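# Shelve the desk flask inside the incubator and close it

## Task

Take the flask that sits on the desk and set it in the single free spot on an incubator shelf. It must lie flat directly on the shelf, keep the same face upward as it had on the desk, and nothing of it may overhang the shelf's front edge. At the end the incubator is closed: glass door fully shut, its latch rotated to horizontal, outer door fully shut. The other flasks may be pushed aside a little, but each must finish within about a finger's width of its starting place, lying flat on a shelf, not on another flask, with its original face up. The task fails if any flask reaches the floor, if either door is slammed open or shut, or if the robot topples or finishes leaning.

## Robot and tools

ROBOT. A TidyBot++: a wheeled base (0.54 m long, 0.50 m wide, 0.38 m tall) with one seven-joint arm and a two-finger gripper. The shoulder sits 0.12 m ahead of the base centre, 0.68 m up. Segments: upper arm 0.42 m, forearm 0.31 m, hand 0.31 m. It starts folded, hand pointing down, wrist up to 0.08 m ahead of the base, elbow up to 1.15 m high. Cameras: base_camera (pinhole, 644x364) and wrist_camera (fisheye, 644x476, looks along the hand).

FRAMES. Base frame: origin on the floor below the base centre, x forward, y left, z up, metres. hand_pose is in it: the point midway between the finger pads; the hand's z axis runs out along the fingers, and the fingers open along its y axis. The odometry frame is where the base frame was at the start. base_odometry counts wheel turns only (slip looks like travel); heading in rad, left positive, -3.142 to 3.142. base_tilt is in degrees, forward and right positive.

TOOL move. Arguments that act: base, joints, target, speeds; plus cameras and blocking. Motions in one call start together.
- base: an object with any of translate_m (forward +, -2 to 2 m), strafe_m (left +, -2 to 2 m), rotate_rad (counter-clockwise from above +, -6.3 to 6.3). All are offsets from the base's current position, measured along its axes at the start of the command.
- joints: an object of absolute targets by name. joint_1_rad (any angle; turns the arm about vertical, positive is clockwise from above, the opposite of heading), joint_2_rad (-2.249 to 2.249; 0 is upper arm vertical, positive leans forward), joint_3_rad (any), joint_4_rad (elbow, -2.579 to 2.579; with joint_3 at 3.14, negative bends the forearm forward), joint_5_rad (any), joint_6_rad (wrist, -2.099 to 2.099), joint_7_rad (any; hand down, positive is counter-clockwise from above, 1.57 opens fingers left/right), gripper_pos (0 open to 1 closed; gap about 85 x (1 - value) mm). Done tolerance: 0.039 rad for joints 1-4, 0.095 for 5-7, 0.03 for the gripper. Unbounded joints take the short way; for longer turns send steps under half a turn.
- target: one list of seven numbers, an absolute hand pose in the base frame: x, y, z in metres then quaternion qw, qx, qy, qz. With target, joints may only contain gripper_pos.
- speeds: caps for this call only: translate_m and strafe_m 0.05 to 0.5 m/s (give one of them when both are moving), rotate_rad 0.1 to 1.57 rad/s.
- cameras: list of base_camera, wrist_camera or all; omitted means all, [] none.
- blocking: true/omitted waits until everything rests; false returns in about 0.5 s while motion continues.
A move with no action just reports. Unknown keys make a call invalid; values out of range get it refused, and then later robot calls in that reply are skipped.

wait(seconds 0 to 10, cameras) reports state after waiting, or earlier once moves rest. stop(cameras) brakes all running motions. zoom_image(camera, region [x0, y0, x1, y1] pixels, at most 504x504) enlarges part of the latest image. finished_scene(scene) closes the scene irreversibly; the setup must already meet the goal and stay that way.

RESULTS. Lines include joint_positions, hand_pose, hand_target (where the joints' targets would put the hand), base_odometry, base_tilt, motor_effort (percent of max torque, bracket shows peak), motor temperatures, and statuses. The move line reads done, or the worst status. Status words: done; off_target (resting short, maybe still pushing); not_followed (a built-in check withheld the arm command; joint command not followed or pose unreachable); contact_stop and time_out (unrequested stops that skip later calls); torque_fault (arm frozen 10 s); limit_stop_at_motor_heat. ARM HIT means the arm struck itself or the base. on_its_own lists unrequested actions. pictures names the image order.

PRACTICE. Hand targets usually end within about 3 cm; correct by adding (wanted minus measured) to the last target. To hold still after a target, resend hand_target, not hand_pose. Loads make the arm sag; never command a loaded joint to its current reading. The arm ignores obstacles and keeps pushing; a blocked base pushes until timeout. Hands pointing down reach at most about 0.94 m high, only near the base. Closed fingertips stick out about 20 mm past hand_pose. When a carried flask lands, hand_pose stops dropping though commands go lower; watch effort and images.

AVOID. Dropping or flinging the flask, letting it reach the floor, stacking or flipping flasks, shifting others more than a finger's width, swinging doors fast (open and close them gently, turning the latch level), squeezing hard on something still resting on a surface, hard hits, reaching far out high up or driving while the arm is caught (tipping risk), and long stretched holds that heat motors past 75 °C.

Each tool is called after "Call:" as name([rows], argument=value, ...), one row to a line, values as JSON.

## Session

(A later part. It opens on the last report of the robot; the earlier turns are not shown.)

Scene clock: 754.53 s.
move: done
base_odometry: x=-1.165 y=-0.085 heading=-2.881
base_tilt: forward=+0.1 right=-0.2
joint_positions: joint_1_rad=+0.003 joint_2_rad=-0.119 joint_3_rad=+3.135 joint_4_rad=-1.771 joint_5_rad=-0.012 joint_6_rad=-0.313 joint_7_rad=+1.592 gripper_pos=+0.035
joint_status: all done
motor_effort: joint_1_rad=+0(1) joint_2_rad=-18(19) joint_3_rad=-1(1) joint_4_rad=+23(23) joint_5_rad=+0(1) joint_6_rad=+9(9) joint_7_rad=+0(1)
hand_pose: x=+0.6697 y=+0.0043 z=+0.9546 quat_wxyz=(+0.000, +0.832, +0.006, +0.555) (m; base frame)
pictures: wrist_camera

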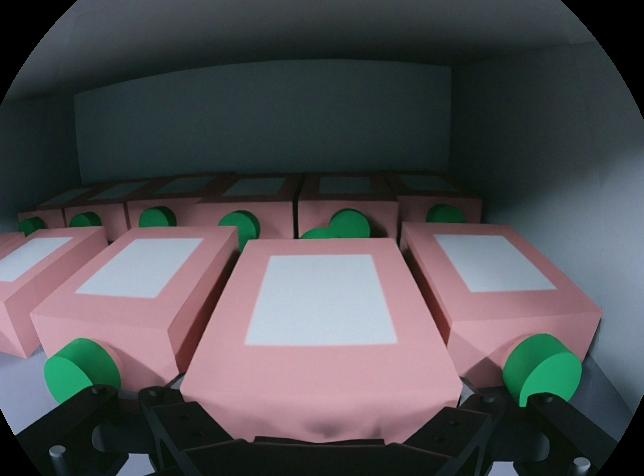

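Call:
move(joints={"joint_4_rad": -1.784, "joint_6_rad": -0.258, "joint_2_rad": -0.131}, cameras=["wrist_camera"])

Call:
move(joints={"joint_4_rad": -1.792, "joint_6_rad": -0.248, "joint_2_rad": -0.131}, cameras=["wrist_camera"])

Call:
move(joints={"joint_4_rad": -1.80, "joint_6_rad": -0.24, "joint_2_rad": -0.131}, cameras=["wrist_camera"])

Scene clock: 763.93 s.
move: done
joint_status: all done
motor_effort: joint_1_rad=+0(1) joint_2_rad=-18(18) joint_3_rad=+0(1) joint_4_rad=+23(23) joint_5_rad=+0(0) joint_6_rad=+9(9) joint_7_rad=+1(1)
pictures: wrist_camera

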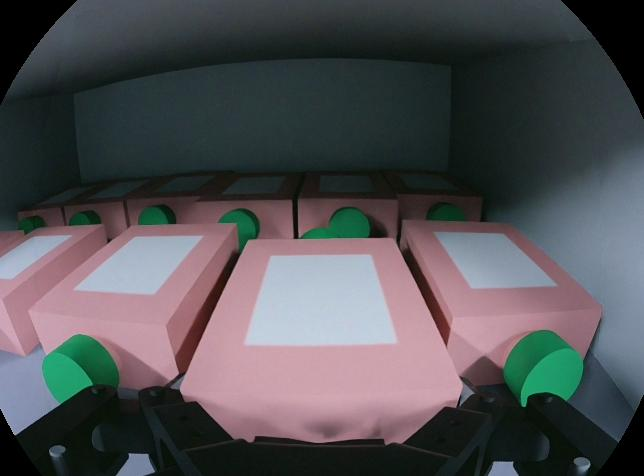

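Scene clock: 764.43 s.
move: done
joint_status: all done
motor_effort: joint_1_rad=+0(1) joint_2_rad=-18(18) joint_3_rad=-1(1) joint_4_rad=+22(23) joint_5_rad=+0(0) joint_6_rad=+9(10) joint_7_rad=+0(1)
pictures: wrist_camera

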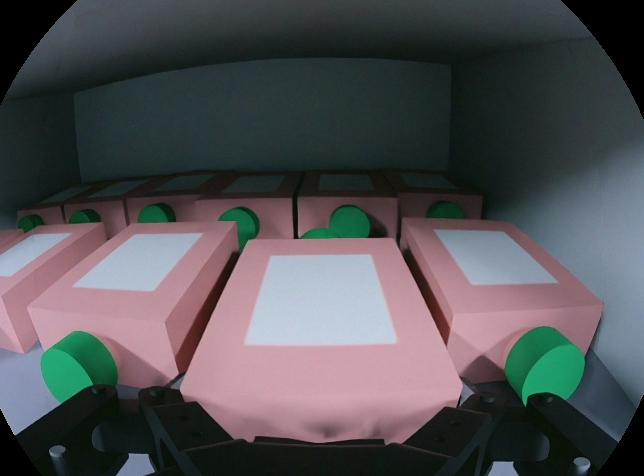

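Scene clock: 764.93 s.
move: done
base_odometry: x=-1.165 y=-0.085 heading=-2.881
base_tilt: forward=+0.1 right=-0.3
joint_positions: joint_1_rad=+0.003 joint_2_rad=-0.119 joint_3_rad=+3.135 joint_4_rad=-1.793 joint_5_rad=-0.012 joint_6_rad=-0.283 joint_7_rad=+1.592 gripper_pos=+0.035
joint_status: all done
motor_effort: joint_1_rad=-1(1) joint_2_rad=-18(18) joint_3_rad=-1(1) joint_4_rad=+22(23) joint_5_rad=+0(0) joint_6_rad=+9(10) joint_7_rad=+0(1)
hand_pose: x=+0.6701 y=+0.0042 z=+0.9502 quat_wxyz=(+0.001, +0.829, +0.006, +0.559) (m; base frame)
pictures: wrist_camera

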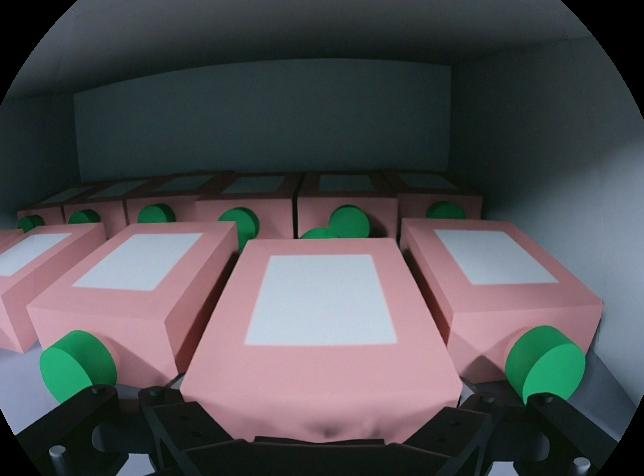

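Call:
move(joints={"joint_4_rad": -1.81, "joint_6_rad": -0.23, "joint_2_rad": -0.131}, cameras=["wrist_camera"])

Call:
move(joints={"joint_4_rad": -1.82, "joint_6_rad": -0.22, "joint_2_rad": -0.131}, cameras=["wrist_camera"])

Scene clock: 775.57 s.
move: done
joint_status: all done
motor_effort: joint_1_rad=-1(1) joint_2_rad=-17(18) joint_3_rad=-1(1) joint_4_rad=+21(22) joint_5_rad=+0(1) joint_6_rad=+8(9) joint_7_rad=+1(1)
pictures: wrist_camera

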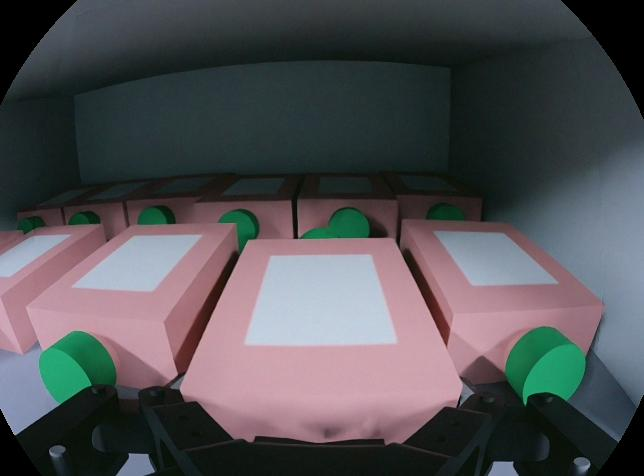

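Scene clock: 776.07 s.
move: done
base_odometry: x=-1.165 y=-0.085 heading=-2.881
base_tilt: forward=+0.0 right=-0.3
joint_positions: joint_1_rad=+0.003 joint_2_rad=-0.120 joint_3_rad=+3.135 joint_4_rad=-1.806 joint_5_rad=-0.012 joint_6_rad=-0.257 joint_7_rad=+1.592 gripper_pos=+0.035
joint_status: all done
motor_effort: joint_1_rad=-1(1) joint_2_rad=-16(18) joint_3_rad=-1(1) joint_4_rad=+21(22) joint_5_rad=+0(1) joint_6_rad=+8(9) joint_7_rad=+0(1)
hand_pose: x=+0.6707 y=+0.0041 z=+0.9505 quat_wxyz=(+0.001, +0.826, +0.006, +0.564) (m; base frame)
pictures: wrist_camera

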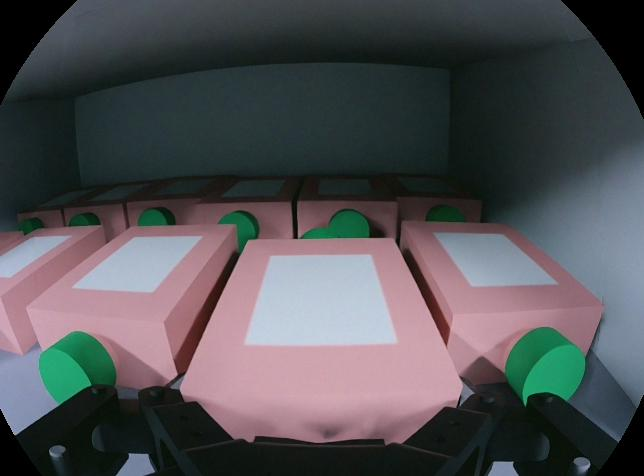

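Call:
move(joints={"gripper_pos": 0.02}, cameras=["wrist_camera"])

Scene clock: 781.57 s.
move: done
base_odometry: x=-1.165 y=-0.085 heading=-2.881
base_tilt: forward=+0.0 right=-0.3
joint_positions: joint_1_rad=+0.003 joint_2_rad=-0.120 joint_3_rad=+3.135 joint_4_rad=-1.806 joint_5_rad=-0.012 joint_6_rad=-0.257 joint_7_rad=+1.592 gripper_pos=+0.019
joint_status: all done
motor_effort: joint_1_rad=-1(1) joint_2_rad=-16(17) joint_3_rad=+0(1) joint_4_rad=+21(22) joint_5_rad=+0(1) joint_6_rad=+8(9) joint_7_rad=+1(1)
hand_pose: x=+0.6706 y=+0.0041 z=+0.9503 quat_wxyz=(+0.001, +0.826, +0.006, +0.564) (m; base frame)
pictures: wrist_camera

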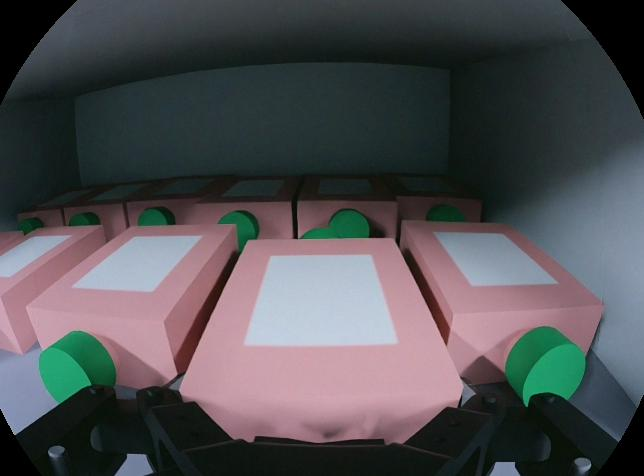

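Call:
move(joints={"gripper_pos": 0.0}, cameras=["wrist_camera"])

Call:
move(base={"translate_m": -0.02}, speeds={"translate_m": 0.05}, cameras=["wrist_camera"])

Scene clock: 785.90 s.
move: done
joint_status: all done
motor_effort: joint_1_rad=+0(1) joint_2_rad=-16(18) joint_3_rad=-1(1) joint_4_rad=+21(22) joint_5_rad=+0(1) joint_6_rad=+8(9) joint_7_rad=+1(1)
pictures: wrist_camera

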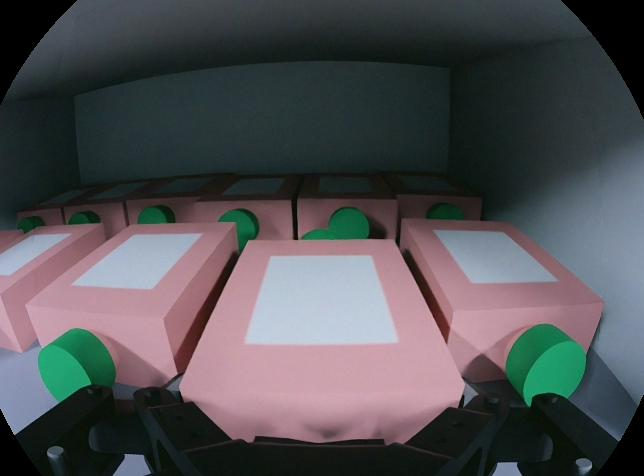

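Scene clock: 786.77 s.
move: done
base_odometry: x=-1.146 y=-0.079 heading=-2.881
base_tilt: forward=+0.1 right=-0.3
base_status: done
joint_positions: joint_1_rad=+0.003 joint_2_rad=-0.122 joint_3_rad=+3.135 joint_4_rad=-1.810 joint_5_rad=-0.012 joint_6_rad=-0.256 joint_7_rad=+1.592 gripper_pos=+0.000
motor_effort: joint_1_rad=-1(1) joint_2_rad=-17(20) joint_3_rad=+0(2) joint_4_rad=+21(22) joint_5_rad=+0(1) joint_6_rad=+8(9) joint_7_rad=+1(1)
hand_pose: x=+0.6699 y=+0.0041 z=+0.9495 quat_wxyz=(+0.001, +0.826, +0.006, +0.564) (m; base frame)
pictures: wrist_camera

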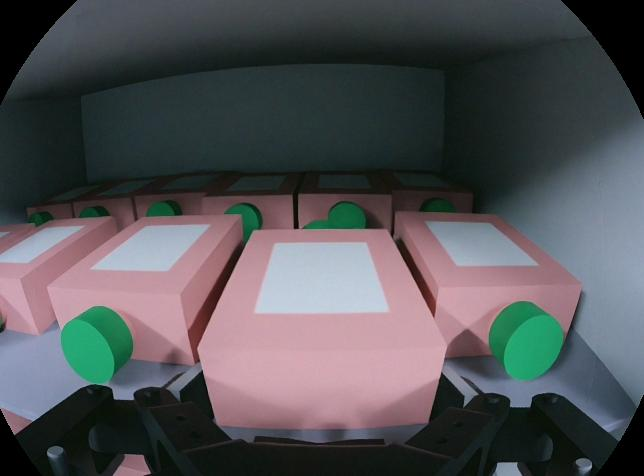

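Call:
move(base={"translate_m": -0.06}, speeds={"translate_m": 0.06}, cameras=["wrist_camera"])

Call:
move(base={"translate_m": -0.08}, speeds={"translate_m": 0.1}, cameras=["wrist_camera"])

Scene clock: 794.40 s.
move: done
base_status: done
motor_effort: joint_1_rad=+0(1) joint_2_rad=-17(20) joint_3_rad=+0(1) joint_4_rad=+21(23) joint_5_rad=+1(1) joint_6_rad=+8(9) joint_7_rad=+0(1)
pictures: wrist_camera

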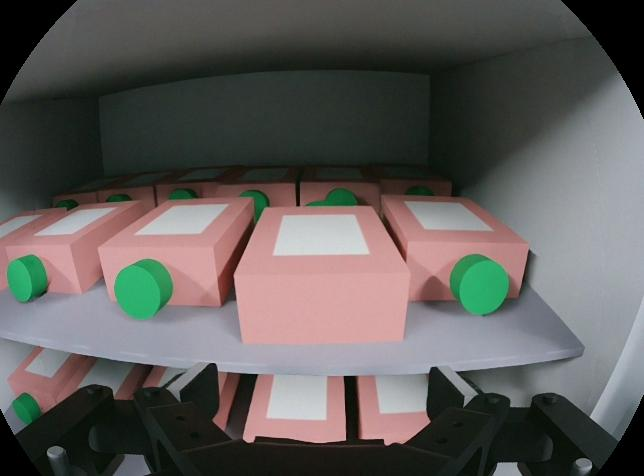

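Scene clock: 795.77 s.
move: done
base_odometry: x=-1.010 y=-0.044 heading=-2.881
base_tilt: forward=+0.0 right=-0.3
base_status: done
joint_positions: joint_1_rad=+0.003 joint_2_rad=-0.126 joint_3_rad=+3.135 joint_4_rad=-1.811 joint_5_rad=-0.012 joint_6_rad=-0.256 joint_7_rad=+1.592 gripper_pos=+0.000
motor_effort: joint_1_rad=+0(1) joint_2_rad=-17(20) joint_3_rad=-1(1) joint_4_rad=+21(22) joint_5_rad=+0(1) joint_6_rad=+9(9) joint_7_rad=+0(1)
hand_pose: x=+0.6686 y=+0.0041 z=+0.9514 quat_wxyz=(+0.001, +0.825, +0.006, +0.565) (m; base frame)
pictures: wrist_camera

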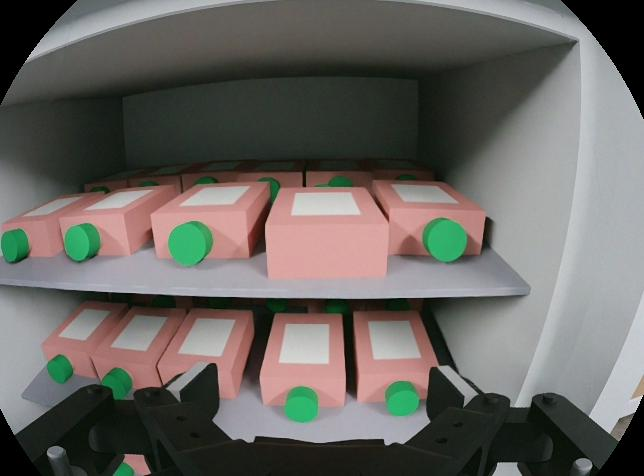

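Call:
move(base={"translate_m": -0.85}, speeds={"translate_m": 0.35}, cameras=[])

Call:
move(base={"strafe_m": 0.45}, joints={"joint_1_rad": 0.02, "joint_2_rad": -0.075, "joint_4_rad": -2.21, "joint_6_rad": 0.58, "joint_7_rad": 1.66, "gripper_pos": 1.0})

Scene clock: 809.00 s.
move: done
base_status: done
motor_effort: joint_1_rad=+0(1) joint_2_rad=-17(20) joint_3_rad=-1(2) joint_4_rad=+22(23) joint_5_rad=+0(1) joint_6_rad=+8(9) joint_7_rad=+1(1)
pictures: none

Scene clock: 811.23 s.
move: done
base_odometry: x=-0.073 y=-0.260 heading=-2.881
base_tilt: forward=+0.0 right=-0.3
base_status: done
joint_positions: joint_1_rad=+0.010 joint_2_rad=-0.087 joint_3_rad=+3.134 joint_4_rad=-2.199 joint_5_rad=-0.012 joint_6_rad=+0.535 joint_7_rad=+1.592 gripper_pos=+0.999
joint_status: all done
motor_effort: joint_1_rad=+0(3) joint_2_rad=-17(18) joint_3_rad=-1(3) joint_4_rad=+20(22) joint_5_rad=+0(1) joint_6_rad=+9(10) joint_7_rad=+1(1)
hand_pose: x=+0.6632 y=-0.0018 z=+0.9371 quat_wxyz=(+0.007, +0.709, +0.001, +0.705) (m; base frame)
pictures: base_camera, wrist_camera

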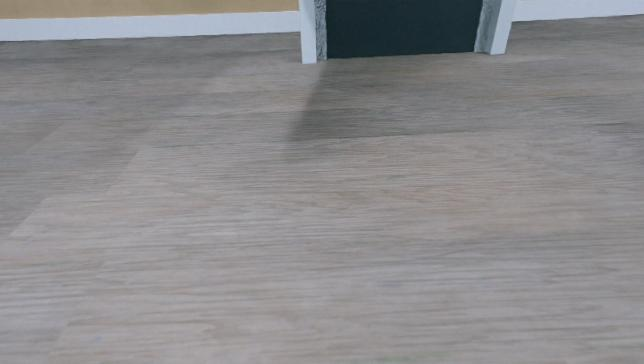

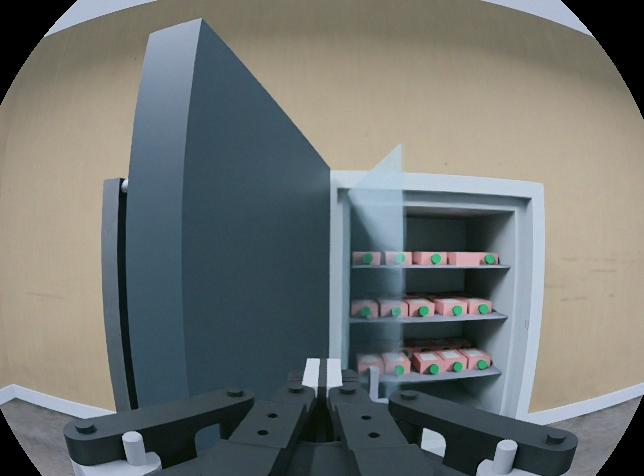

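Call:
move(base={"strafe_m": 0.10}, joints={"joint_1_rad": 0.31, "joint_7_rad": 3.18})

Call:
move(base={"translate_m": 0.25}, speeds={"translate_m": 0.2})

Scene clock: 855.53 s.
move: done
base_status: done
joint_status: all done
motor_effort: joint_1_rad=-1(2) joint_2_rad=-16(17) joint_3_rad=-1(2) joint_4_rad=+20(20) joint_5_rad=+0(1) joint_6_rad=+9(9) joint_7_rad=+1(1)

Scene clock: 857.53 s.
move: done
base_odometry: x=-0.289 y=-0.421 heading=-2.881
base_tilt: forward=+0.1 right=-0.3
base_status: done
joint_positions: joint_1_rad=+0.300 joint_2_rad=-0.077 joint_3_rad=+3.133 joint_4_rad=-2.200 joint_5_rad=-0.012 joint_6_rad=+0.538 joint_7_rad=+3.105 gripper_pos=+0.999
motor_effort: joint_1_rad=+0(2) joint_2_rad=-17(18) joint_3_rad=+0(2) joint_4_rad=+20(21) joint_5_rad=+0(1) joint_6_rad=+9(9) joint_7_rad=+0(1)
hand_pose: x=+0.6421 y=-0.1577 z=+0.9321 quat_wxyz=(+0.555, +0.582, +0.410, +0.430) (m; base frame)
pictures: base_camera, wrist_camera

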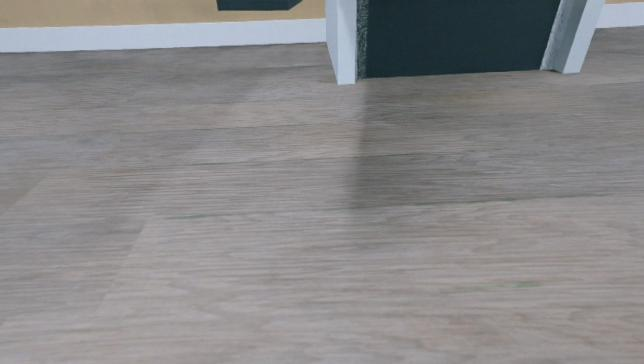

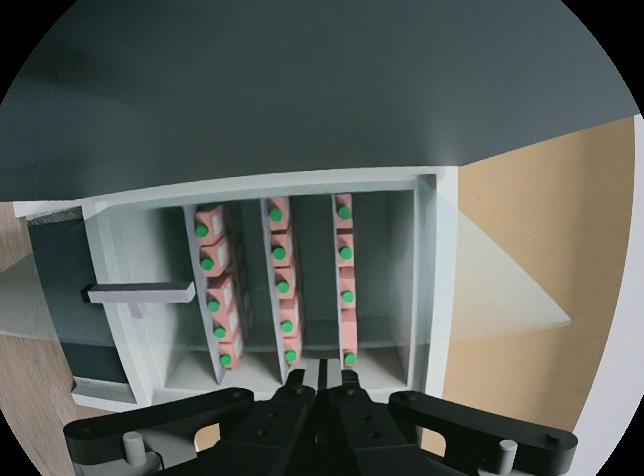

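Call:
move(base={"translate_m": 0.1, "strafe_m": -0.012}, speeds={"translate_m": 0.1})

Scene clock: 876.23 s.
move: done
base_odometry: x=-0.388 y=-0.436 heading=-2.880
base_tilt: forward=+0.1 right=-0.3
base_status: done
joint_positions: joint_1_rad=+0.300 joint_2_rad=-0.074 joint_3_rad=+3.133 joint_4_rad=-2.201 joint_5_rad=-0.012 joint_6_rad=+0.539 joint_7_rad=+3.105 gripper_pos=+0.999
motor_effort: joint_1_rad=+0(2) joint_2_rad=-17(19) joint_3_rad=+0(2) joint_4_rad=+20(21) joint_5_rad=+0(1) joint_6_rad=+9(9) joint_7_rad=+0(1)
hand_pose: x=+0.6427 y=-0.1579 z=+0.9300 quat_wxyz=(+0.554, +0.583, +0.410, +0.429) (m; base frame)
pictures: base_camera, wrist_camera

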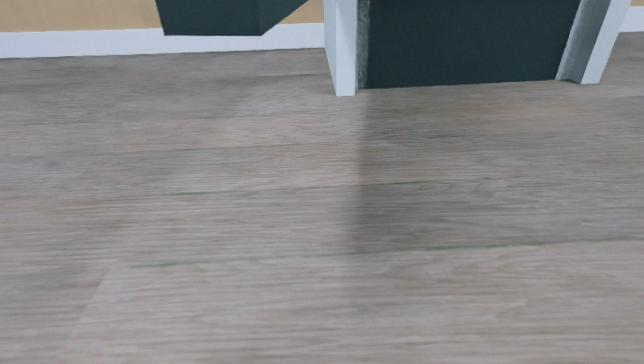

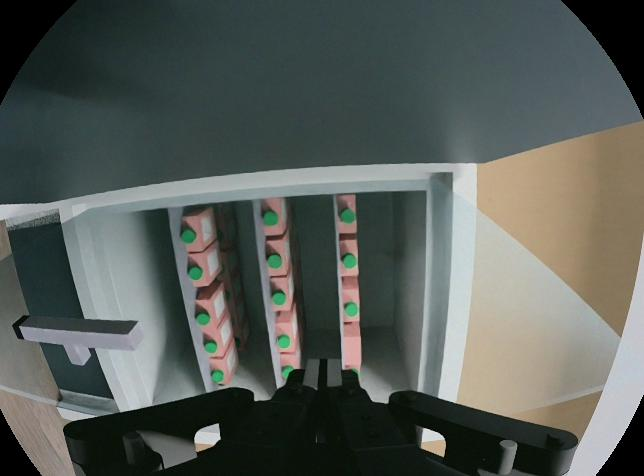

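Call:
move(base={"translate_m": 0.09}, speeds={"translate_m": 0.1})

Scene clock: 882.10 s.
move: done
base_odometry: x=-0.476 y=-0.459 heading=-2.881
base_tilt: forward=+0.0 right=-0.3
base_status: done
joint_positions: joint_1_rad=+0.300 joint_2_rad=-0.073 joint_3_rad=+3.133 joint_4_rad=-2.202 joint_5_rad=-0.012 joint_6_rad=+0.539 joint_7_rad=+3.105 gripper_pos=+0.999
motor_effort: joint_1_rad=-1(1) joint_2_rad=-16(20) joint_3_rad=-1(2) joint_4_rad=+19(21) joint_5_rad=+0(1) joint_6_rad=+9(9) joint_7_rad=+1(1)
hand_pose: x=+0.6429 y=-0.1580 z=+0.9289 quat_wxyz=(+0.554, +0.584, +0.411, +0.429) (m; base frame)
pictures: base_camera, wrist_camera

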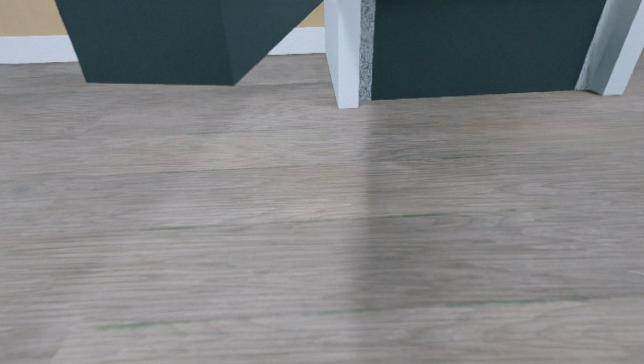

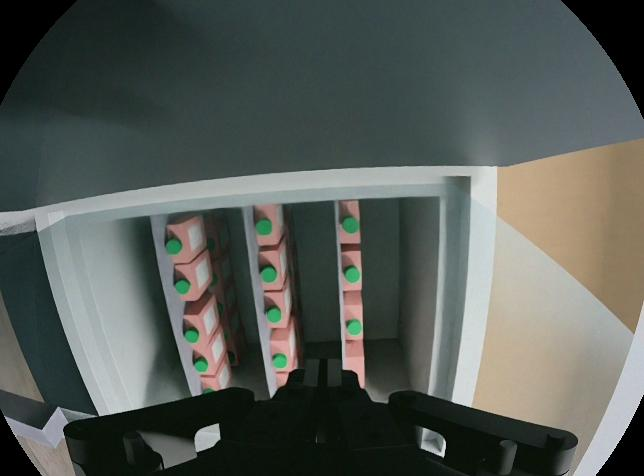

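Call:
move(base={"strafe_m": -0.12}, speeds={"strafe_m": 0.08}, cameras=["wrist_camera"])

Call:
move(base={"strafe_m": -0.12, "translate_m": 0.05}, speeds={"strafe_m": 0.08}, cameras=["wrist_camera"])

Scene clock: 892.87 s.
move: done
base_status: done
motor_effort: joint_1_rad=+0(5) joint_2_rad=-17(17) joint_3_rad=-1(4) joint_4_rad=+19(21) joint_5_rad=+0(2) joint_6_rad=+9(9) joint_7_rad=+0(1)
pictures: wrist_camera

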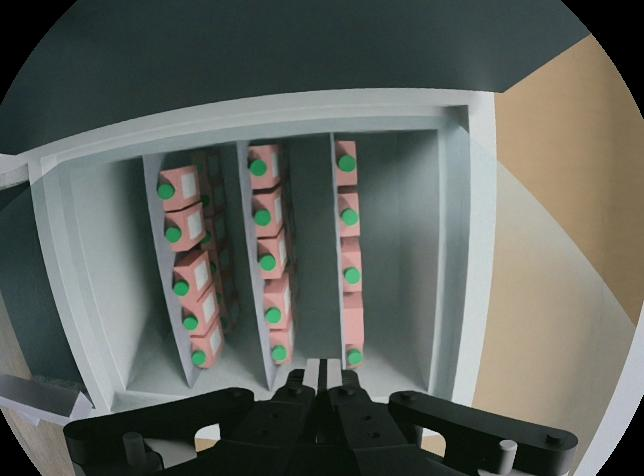

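Scene clock: 895.00 s.
move: done
base_odometry: x=-0.586 y=-0.240 heading=-2.881
base_tilt: forward=+0.1 right=-0.3
base_status: done
joint_positions: joint_1_rad=+0.305 joint_2_rad=-0.073 joint_3_rad=+3.132 joint_4_rad=-2.202 joint_5_rad=-0.012 joint_6_rad=+0.540 joint_7_rad=+3.105 gripper_pos=+0.999
motor_effort: joint_1_rad=+0(3) joint_2_rad=-17(19) joint_3_rad=+0(3) joint_4_rad=+19(21) joint_5_rad=+0(2) joint_6_rad=+9(9) joint_7_rad=+0(1)
hand_pose: x=+0.6423 y=-0.1595 z=+0.9289 quat_wxyz=(+0.554, +0.584, +0.410, +0.428) (m; base frame)
pictures: wrist_camera

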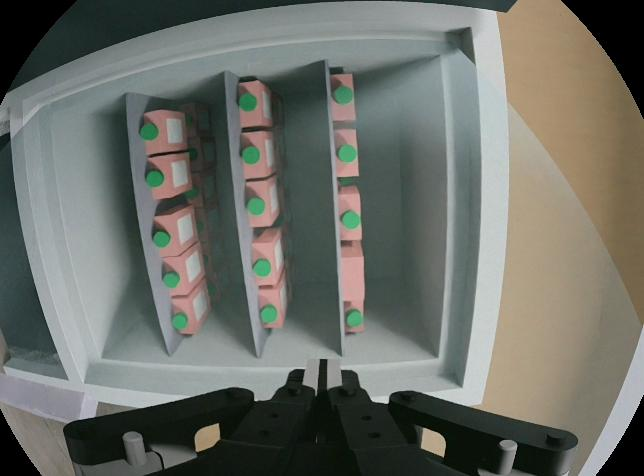

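Call:
move(base={"strafe_m": -0.10, "translate_m": 0.11}, speeds={"strafe_m": 0.08}, cameras=["wrist_camera"])

Call:
move(base={"strafe_m": -0.06, "translate_m": 0.08}, speeds={"strafe_m": 0.06}, cameras=["wrist_camera"])

Scene clock: 904.90 s.
move: done
base_status: done
motor_effort: joint_1_rad=-1(2) joint_2_rad=-17(19) joint_3_rad=+0(2) joint_4_rad=+20(21) joint_5_rad=+0(1) joint_6_rad=+9(10) joint_7_rad=+1(1)
pictures: wrist_camera

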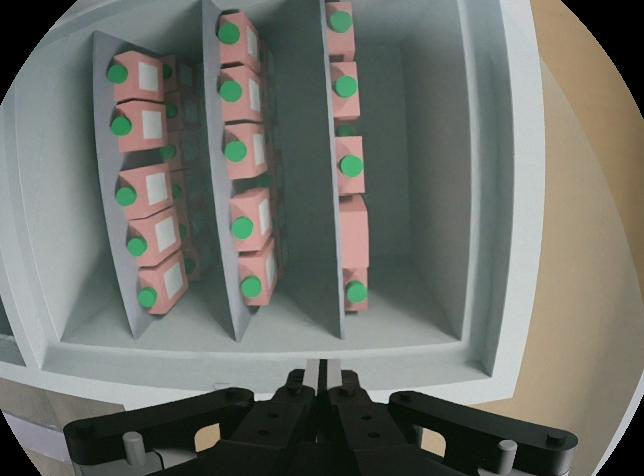

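Scene clock: 907.07 s.
move: done
base_odometry: x=-0.811 y=-0.134 heading=-2.881
base_tilt: forward=+0.1 right=-0.3
base_status: done
joint_positions: joint_1_rad=+0.305 joint_2_rad=-0.072 joint_3_rad=+3.132 joint_4_rad=-2.204 joint_5_rad=-0.012 joint_6_rad=+0.542 joint_7_rad=+3.105 gripper_pos=+0.999
motor_effort: joint_1_rad=+0(2) joint_2_rad=-17(19) joint_3_rad=+0(2) joint_4_rad=+20(22) joint_5_rad=+0(1) joint_6_rad=+9(9) joint_7_rad=+0(1)
hand_pose: x=+0.6421 y=-0.1593 z=+0.9281 quat_wxyz=(+0.554, +0.584, +0.410, +0.428) (m; base frame)
pictures: wrist_camera

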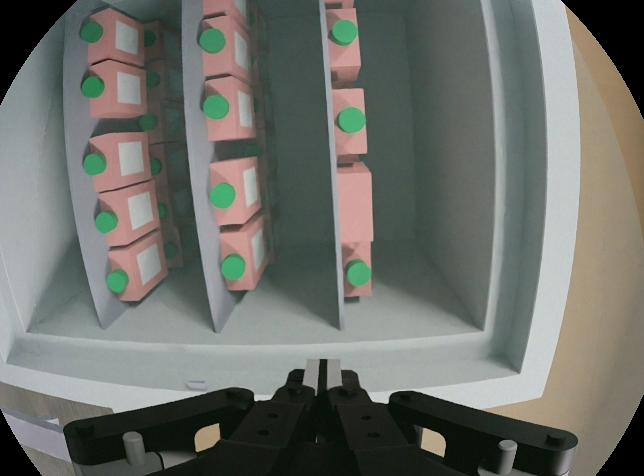

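Call:
move(base={"strafe_m": -0.02, "translate_m": 0.08}, speeds={"translate_m": 0.06}, cameras=["wrist_camera"])

Call:
move(base={"translate_m": 0.08}, speeds={"translate_m": 0.05}, cameras=["wrist_camera"])

Scene clock: 915.93 s.
move: done
base_status: done
motor_effort: joint_1_rad=+0(1) joint_2_rad=-17(19) joint_3_rad=-1(2) joint_4_rad=+20(22) joint_5_rad=+0(1) joint_6_rad=+9(10) joint_7_rad=+0(1)
pictures: wrist_camera

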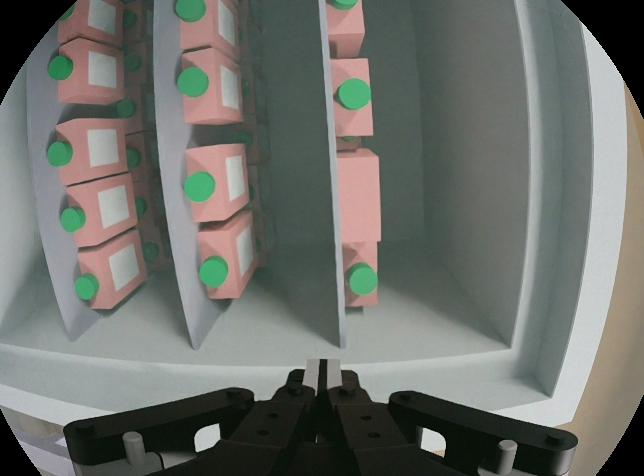

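Scene clock: 918.00 s.
move: done
base_odometry: x=-0.971 y=-0.155 heading=-2.881
base_tilt: forward=+0.1 right=-0.3
base_status: done
joint_positions: joint_1_rad=+0.305 joint_2_rad=-0.072 joint_3_rad=+3.132 joint_4_rad=-2.205 joint_5_rad=-0.012 joint_6_rad=+0.543 joint_7_rad=+3.105 gripper_pos=+0.999
motor_effort: joint_1_rad=-1(1) joint_2_rad=-17(19) joint_3_rad=-1(2) joint_4_rad=+19(20) joint_5_rad=+0(1) joint_6_rad=+9(9) joint_7_rad=+1(1)
hand_pose: x=+0.6421 y=-0.1593 z=+0.9275 quat_wxyz=(+0.554, +0.585, +0.410, +0.428) (m; base frame)
pictures: wrist_camera

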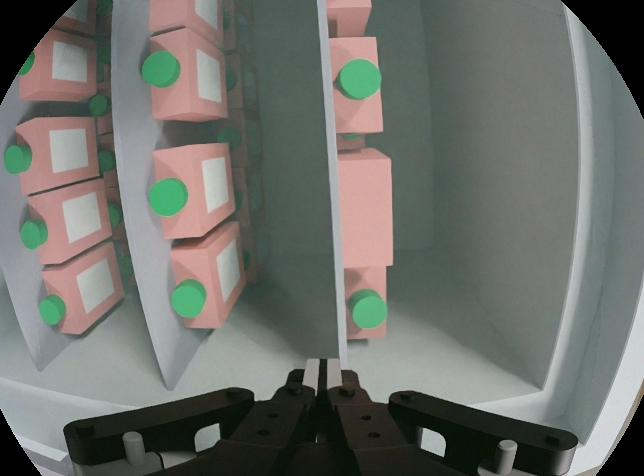

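Call:
move(base={"translate_m": 0.065}, speeds={"translate_m": 0.05}, cameras=[])

Call:
move(base={"translate_m": 0.02}, speeds={"translate_m": 0.05}, cameras=["wrist_camera"])

Scene clock: 927.67 s.
move: done
base_status: done
motor_effort: joint_1_rad=+0(3) joint_2_rad=-17(19) joint_3_rad=-1(2) joint_4_rad=+20(22) joint_5_rad=+0(1) joint_6_rad=+9(10) joint_7_rad=+0(1)
pictures: none

Scene clock: 928.53 s.
move: done
base_odometry: x=-1.054 y=-0.177 heading=-2.881
base_tilt: forward=+0.0 right=-0.3
base_status: done
joint_positions: joint_1_rad=+0.305 joint_2_rad=-0.071 joint_3_rad=+3.132 joint_4_rad=-2.206 joint_5_rad=-0.012 joint_6_rad=+0.543 joint_7_rad=+3.105 gripper_pos=+0.999
motor_effort: joint_1_rad=+0(2) joint_2_rad=-17(19) joint_3_rad=-1(2) joint_4_rad=+19(21) joint_5_rad=+0(1) joint_6_rad=+9(10) joint_7_rad=+0(1)
hand_pose: x=+0.6420 y=-0.1594 z=+0.9269 quat_wxyz=(+0.554, +0.585, +0.410, +0.428) (m; base frame)
pictures: wrist_camera

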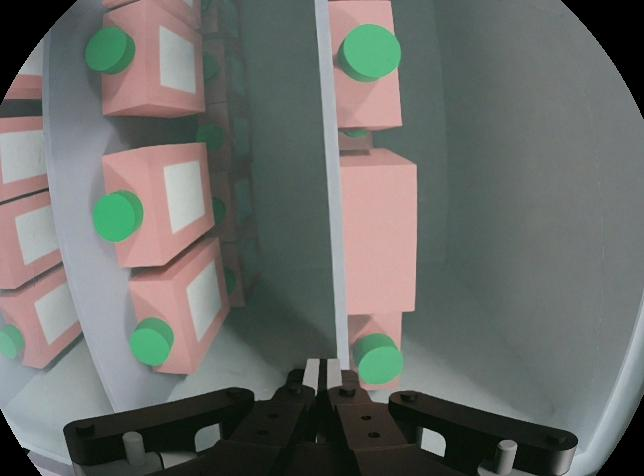

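Call:
move(base={"translate_m": -0.3}, speeds={"translate_m": 0.3}, cameras=[])

Call:
move(joints={"joint_1_rad": 0.01, "joint_7_rad": 1.53}, cameras=["wrist_camera"])

Scene clock: 936.67 s.
move: done
base_status: done
motor_effort: joint_1_rad=+0(2) joint_2_rad=-17(20) joint_3_rad=-1(2) joint_4_rad=+20(21) joint_5_rad=+0(1) joint_6_rad=+9(9) joint_7_rad=+0(1)
pictures: none

Scene clock: 938.90 s.
move: done
base_odometry: x=-0.764 y=-0.100 heading=-2.881
base_tilt: forward=+0.0 right=-0.3
joint_positions: joint_1_rad=+0.020 joint_2_rad=-0.071 joint_3_rad=+3.132 joint_4_rad=-2.206 joint_5_rad=-0.012 joint_6_rad=+0.544 joint_7_rad=+1.607 gripper_pos=+0.999
joint_status: all done
motor_effort: joint_1_rad=+0(2) joint_2_rad=-17(17) joint_3_rad=-1(2) joint_4_rad=+20(21) joint_5_rad=+0(1) joint_6_rad=+9(9) joint_7_rad=+1(1)
hand_pose: x=+0.6658 y=-0.0059 z=+0.9268 quat_wxyz=(+0.015, +0.714, +0.003, +0.699) (m; base frame)
pictures: wrist_camera

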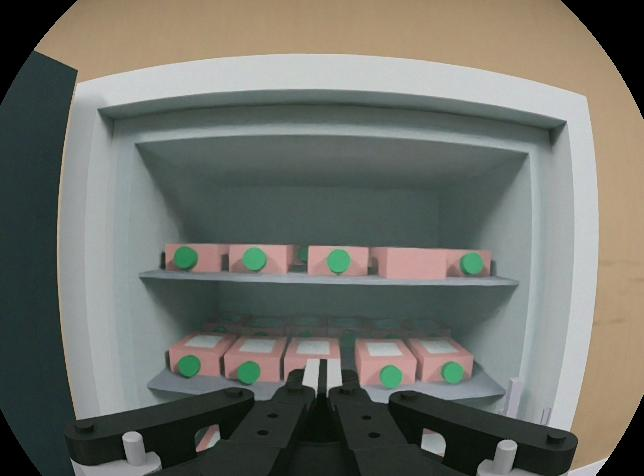

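Call:
move(base={"strafe_m": -0.24, "translate_m": 0.22}, speeds={"translate_m": 0.25}, cameras=["wrist_camera"])

Call:
move(base={"translate_m": 0.05}, speeds={"translate_m": 0.05}, cameras=["wrist_camera"])

Scene clock: 950.27 s.
move: done
base_status: done
motor_effort: joint_1_rad=+0(2) joint_2_rad=-16(19) joint_3_rad=+0(3) joint_4_rad=+20(21) joint_5_rad=+0(1) joint_6_rad=+9(9) joint_7_rad=+1(1)
pictures: wrist_camera

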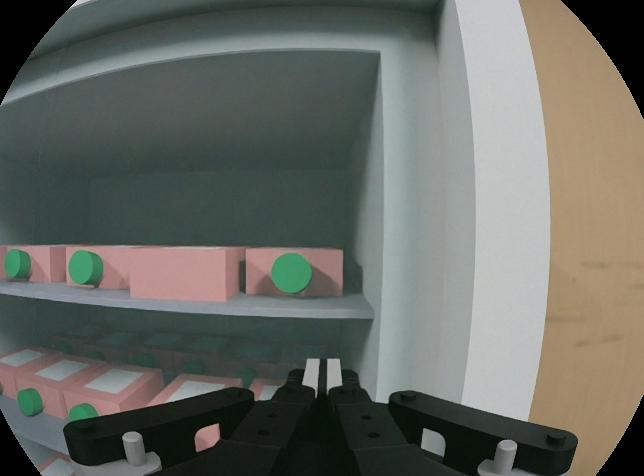

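Scene clock: 951.73 s.
move: done
base_odometry: x=-1.086 y=+0.063 heading=-2.882
base_tilt: forward=+0.1 right=-0.3
base_status: done
joint_positions: joint_1_rad=+0.017 joint_2_rad=-0.071 joint_3_rad=+3.131 joint_4_rad=-2.207 joint_5_rad=-0.012 joint_6_rad=+0.544 joint_7_rad=+1.605 gripper_pos=+0.999
motor_effort: joint_1_rad=+0(1) joint_2_rad=-17(20) joint_3_rad=-1(1) joint_4_rad=+20(20) joint_5_rad=+1(1) joint_6_rad=+9(9) joint_7_rad=+0(1)
hand_pose: x=+0.6658 y=-0.0043 z=+0.9267 quat_wxyz=(+0.013, +0.714, +0.004, +0.700) (m; base frame)
pictures: wrist_camera

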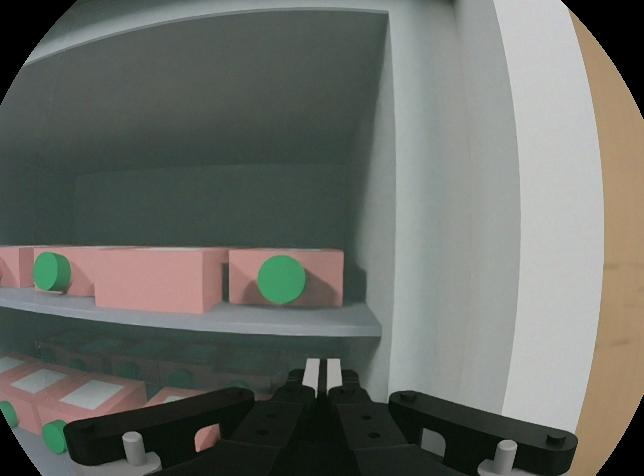

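Call:
move(base={"translate_m": 0.02}, speeds={"translate_m": 0.05}, cameras=[])

Call:
move(base={"translate_m": 0.015}, speeds={"translate_m": 0.05}, cameras=["wrist_camera"])

Scene clock: 959.30 s.
move: done
base_status: done
motor_effort: joint_1_rad=+0(2) joint_2_rad=-14(18) joint_3_rad=-1(2) joint_4_rad=+20(25) joint_5_rad=+0(1) joint_6_rad=+9(10) joint_7_rad=+0(1)
pictures: none

Scene clock: 960.13 s.
move: done
base_odometry: x=-1.120 y=+0.054 heading=-2.882
base_tilt: forward=+0.0 right=-0.3
base_status: done
joint_positions: joint_1_rad=+0.017 joint_2_rad=-0.117 joint_3_rad=+3.131 joint_4_rad=-2.250 joint_5_rad=-0.012 joint_6_rad=+0.545 joint_7_rad=+1.605 gripper_pos=+0.999
motor_effort: joint_1_rad=-1(1) joint_2_rad=-7(15) joint_3_rad=-1(2) joint_4_rad=+26(30) joint_5_rad=+1(1) joint_6_rad=+10(10) joint_7_rad=+1(1)
hand_pose: x=+0.6468 y=-0.0039 z=+0.9266 quat_wxyz=(+0.013, +0.713, +0.004, +0.701) (m; base frame)
pictures: wrist_camera

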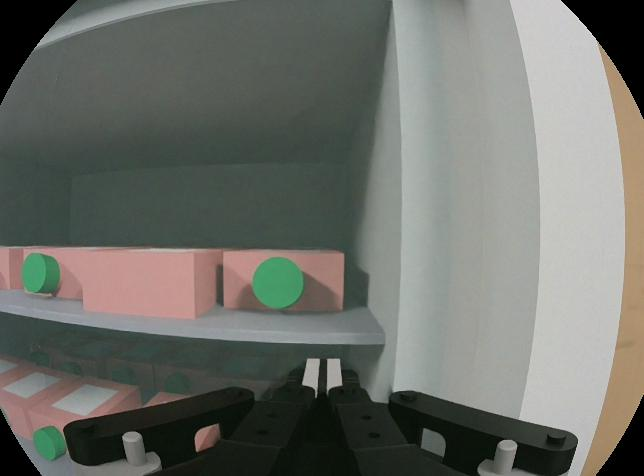

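Call:
move(base={"translate_m": -0.35}, speeds={"translate_m": 0.2}, cameras=[])

Call:
move(joints={"joint_1_rad": 0.01, "joint_2_rad": 0.44, "joint_4_rad": -2.40, "joint_6_rad": 1.30, "joint_7_rad": 1.50, "gripper_pos": 0.55})

Scene clock: 968.57 s.
move: done
base_status: done
motor_effort: joint_1_rad=+0(2) joint_2_rad=-17(20) joint_3_rad=+0(2) joint_4_rad=+20(25) joint_5_rad=+0(1) joint_6_rad=+9(10) joint_7_rad=+1(1)
pictures: none

Scene clock: 970.63 s.
move: done
base_odometry: x=-0.782 y=+0.144 heading=-2.882
base_tilt: forward=+0.0 right=-0.3
joint_positions: joint_1_rad=+0.017 joint_2_rad=+0.434 joint_3_rad=+3.131 joint_4_rad=-2.385 joint_5_rad=-0.012 joint_6_rad=+1.254 joint_7_rad=+1.575 gripper_pos=+0.550
joint_status: all done
motor_effort: joint_1_rad=-1(2) joint_2_rad=-26(28) joint_3_rad=-1(2) joint_4_rad=+11(20) joint_5_rad=+0(1) joint_6_rad=+9(10) joint_7_rad=+1(1)
hand_pose: x=+0.7066 y=-0.0071 z=+0.7675 quat_wxyz=(+0.005, +0.705, -0.008, +0.709) (m; base frame)
pictures: base_camera, wrist_camera

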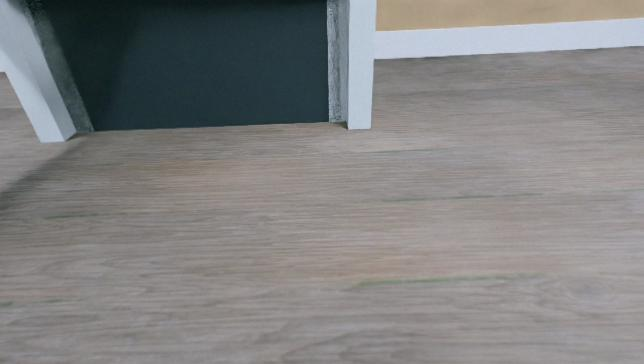

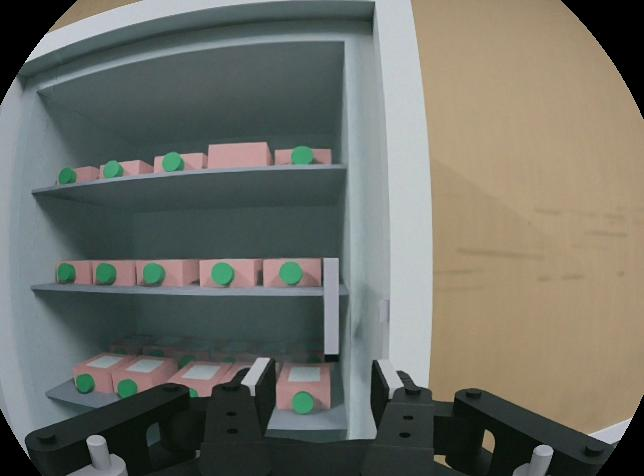

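Call:
move(base={"strafe_m": -0.012, "translate_m": 0.18}, speeds={"translate_m": 0.15}, joints={"joint_2_rad": 0.465, "joint_6_rad": 1.325})

Scene clock: 987.40 s.
move: done
base_odometry: x=-0.959 y=+0.110 heading=-2.882
base_tilt: forward=+0.1 right=-0.3
base_status: done
joint_positions: joint_1_rad=+0.017 joint_2_rad=+0.460 joint_3_rad=+3.131 joint_4_rad=-2.391 joint_5_rad=-0.012 joint_6_rad=+1.285 joint_7_rad=+1.575 gripper_pos=+0.550
joint_status: all done
motor_effort: joint_1_rad=+0(1) joint_2_rad=-27(28) joint_3_rad=-1(2) joint_4_rad=+10(12) joint_5_rad=+0(1) joint_6_rad=+9(9) joint_7_rad=+1(1)
hand_pose: x=+0.7070 y=-0.0071 z=+0.7588 quat_wxyz=(+0.005, +0.706, -0.008, +0.709) (m; base frame)
pictures: base_camera, wrist_camera

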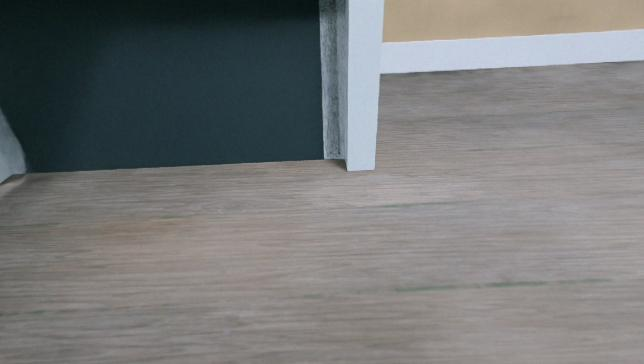

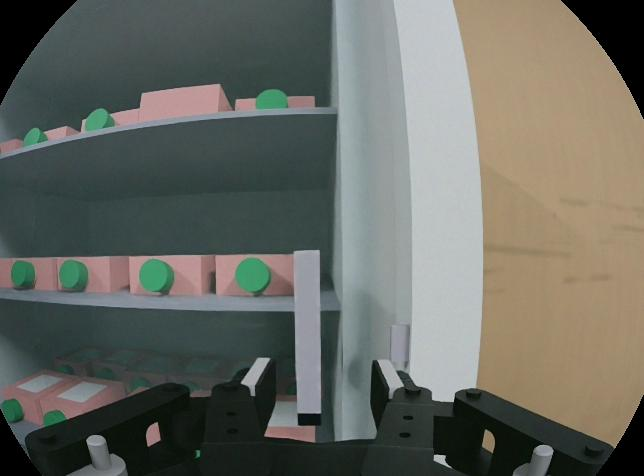

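Call:
move(base={"strafe_m": 0.009, "translate_m": 0.08}, speeds={"translate_m": 0.08}, cameras=["wrist_camera"])

Scene clock: 995.13 s.
move: done
base_odometry: x=-1.034 y=+0.081 heading=-2.882
base_tilt: forward=+0.0 right=-0.4
base_status: done
joint_positions: joint_1_rad=+0.017 joint_2_rad=+0.463 joint_3_rad=+3.131 joint_4_rad=-2.393 joint_5_rad=-0.012 joint_6_rad=+1.285 joint_7_rad=+1.575 gripper_pos=+0.550
motor_effort: joint_1_rad=+0(1) joint_2_rad=-27(28) joint_3_rad=-1(2) joint_4_rad=+10(12) joint_5_rad=+0(1) joint_6_rad=+9(9) joint_7_rad=+0(1)
hand_pose: x=+0.7066 y=-0.0071 z=+0.7571 quat_wxyz=(+0.005, +0.707, -0.008, +0.707) (m; base frame)
pictures: wrist_camera

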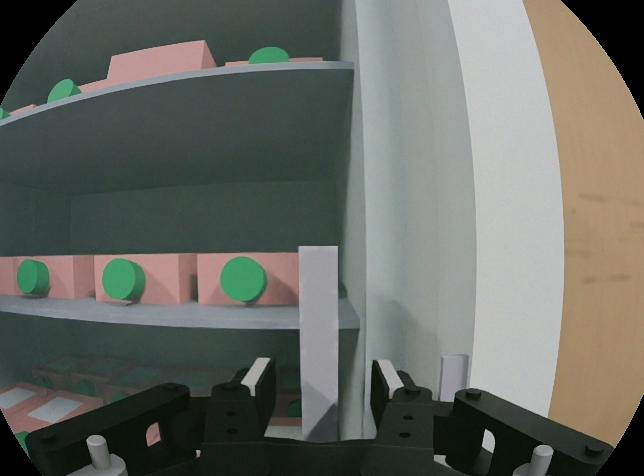

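Call:
move(base={"translate_m": 0.013}, speeds={"translate_m": 0.05}, cameras=["wrist_camera"])

Scene clock: 1003.30 s.
move: done
base_odometry: x=-1.047 y=+0.077 heading=-2.882
base_tilt: forward=+0.1 right=-0.3
base_status: done
joint_positions: joint_1_rad=+0.017 joint_2_rad=+0.464 joint_3_rad=+3.131 joint_4_rad=-2.393 joint_5_rad=-0.012 joint_6_rad=+1.285 joint_7_rad=+1.575 gripper_pos=+0.550
motor_effort: joint_1_rad=+1(2) joint_2_rad=-27(28) joint_3_rad=-2(2) joint_4_rad=+10(12) joint_5_rad=+0(1) joint_6_rad=+9(9) joint_7_rad=+0(1)
hand_pose: x=+0.7066 y=-0.0071 z=+0.7562 quat_wxyz=(+0.005, +0.707, -0.008, +0.707) (m; base frame)
pictures: wrist_camera

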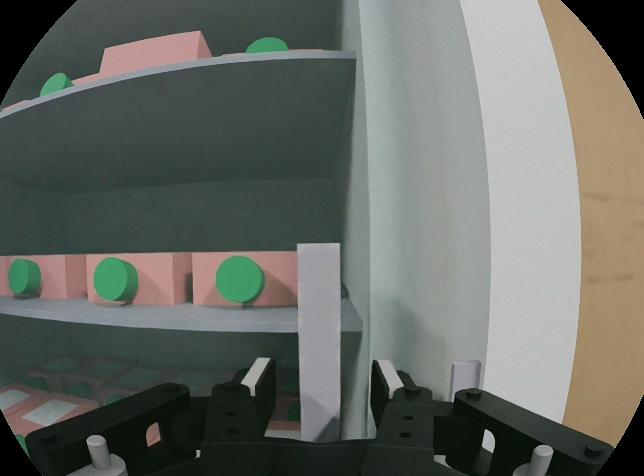

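Call:
move(base={"translate_m": 0.013, "strafe_m": -0.002}, speeds={"translate_m": 0.05}, cameras=["wrist_camera"])

Scene clock: 1008.97 s.
move: done
base_odometry: x=-1.060 y=+0.076 heading=-2.882
base_tilt: forward=+0.0 right=-0.3
base_status: done
joint_positions: joint_1_rad=+0.016 joint_2_rad=+0.465 joint_3_rad=+3.131 joint_4_rad=-2.393 joint_5_rad=-0.012 joint_6_rad=+1.286 joint_7_rad=+1.575 gripper_pos=+0.550
motor_effort: joint_1_rad=+0(1) joint_2_rad=-27(28) joint_3_rad=-1(3) joint_4_rad=+10(12) joint_5_rad=+0(1) joint_6_rad=+9(9) joint_7_rad=+1(1)
hand_pose: x=+0.7066 y=-0.0071 z=+0.7556 quat_wxyz=(+0.005, +0.708, -0.008, +0.706) (m; base frame)
pictures: wrist_camera

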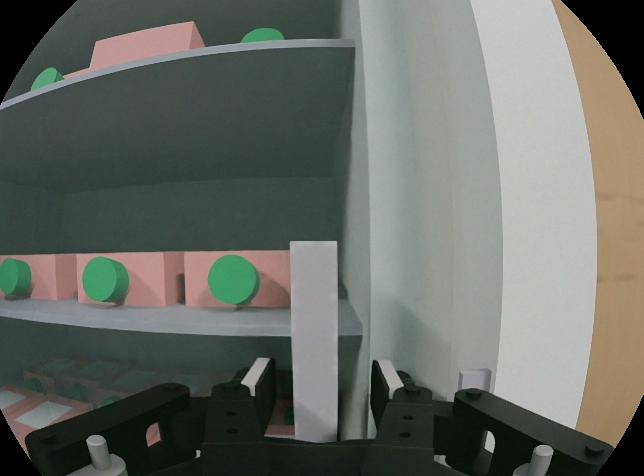

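Call:
move(base={"strafe_m": 0.005, "translate_m": 0.005}, speeds={"translate_m": 0.05}, cameras=["wrist_camera"])

Call:
move(joints={"gripper_pos": 0.75}, cameras=["wrist_camera"])

Scene clock: 1016.07 s.
move: done
base_status: done
motor_effort: joint_1_rad=-1(2) joint_2_rad=-27(28) joint_3_rad=-1(3) joint_4_rad=+11(13) joint_5_rad=+0(1) joint_6_rad=+9(9) joint_7_rad=+0(1)
pictures: wrist_camera

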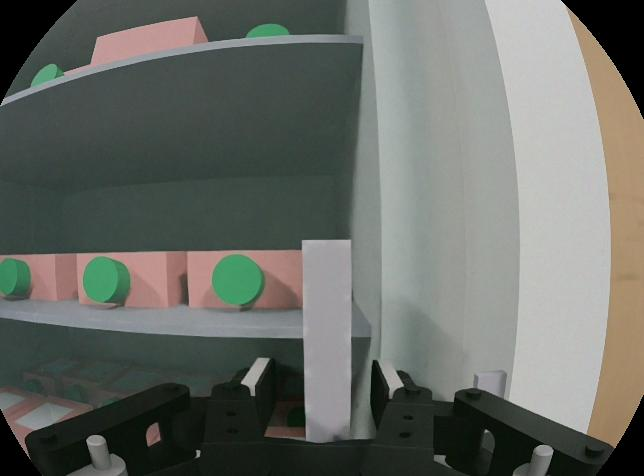

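Scene clock: 1016.70 s.
move: done
base_odometry: x=-1.064 y=+0.070 heading=-2.882
base_tilt: forward=+0.0 right=-0.3
joint_positions: joint_1_rad=+0.014 joint_2_rad=+0.465 joint_3_rad=+3.132 joint_4_rad=-2.397 joint_5_rad=-0.012 joint_6_rad=+1.287 joint_7_rad=+1.575 gripper_pos=+0.750
joint_status: all done
motor_effort: joint_1_rad=+0(2) joint_2_rad=-27(27) joint_3_rad=-1(3) joint_4_rad=+12(13) joint_5_rad=+0(2) joint_6_rad=+9(9) joint_7_rad=+0(1)
hand_pose: x=+0.7054 y=-0.0056 z=+0.7543 quat_wxyz=(+0.004, +0.709, -0.007, +0.705) (m; base frame)
pictures: wrist_camera

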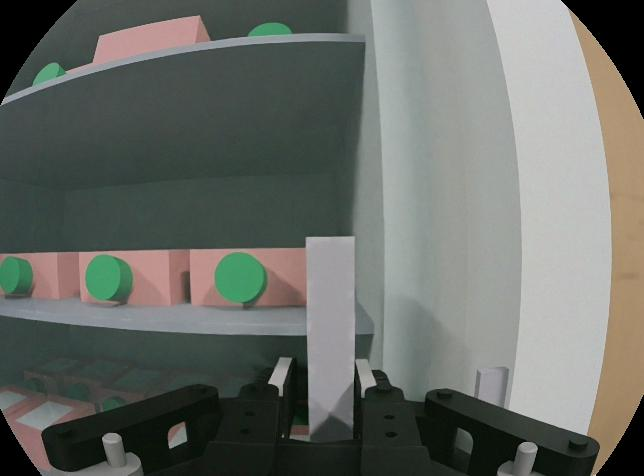

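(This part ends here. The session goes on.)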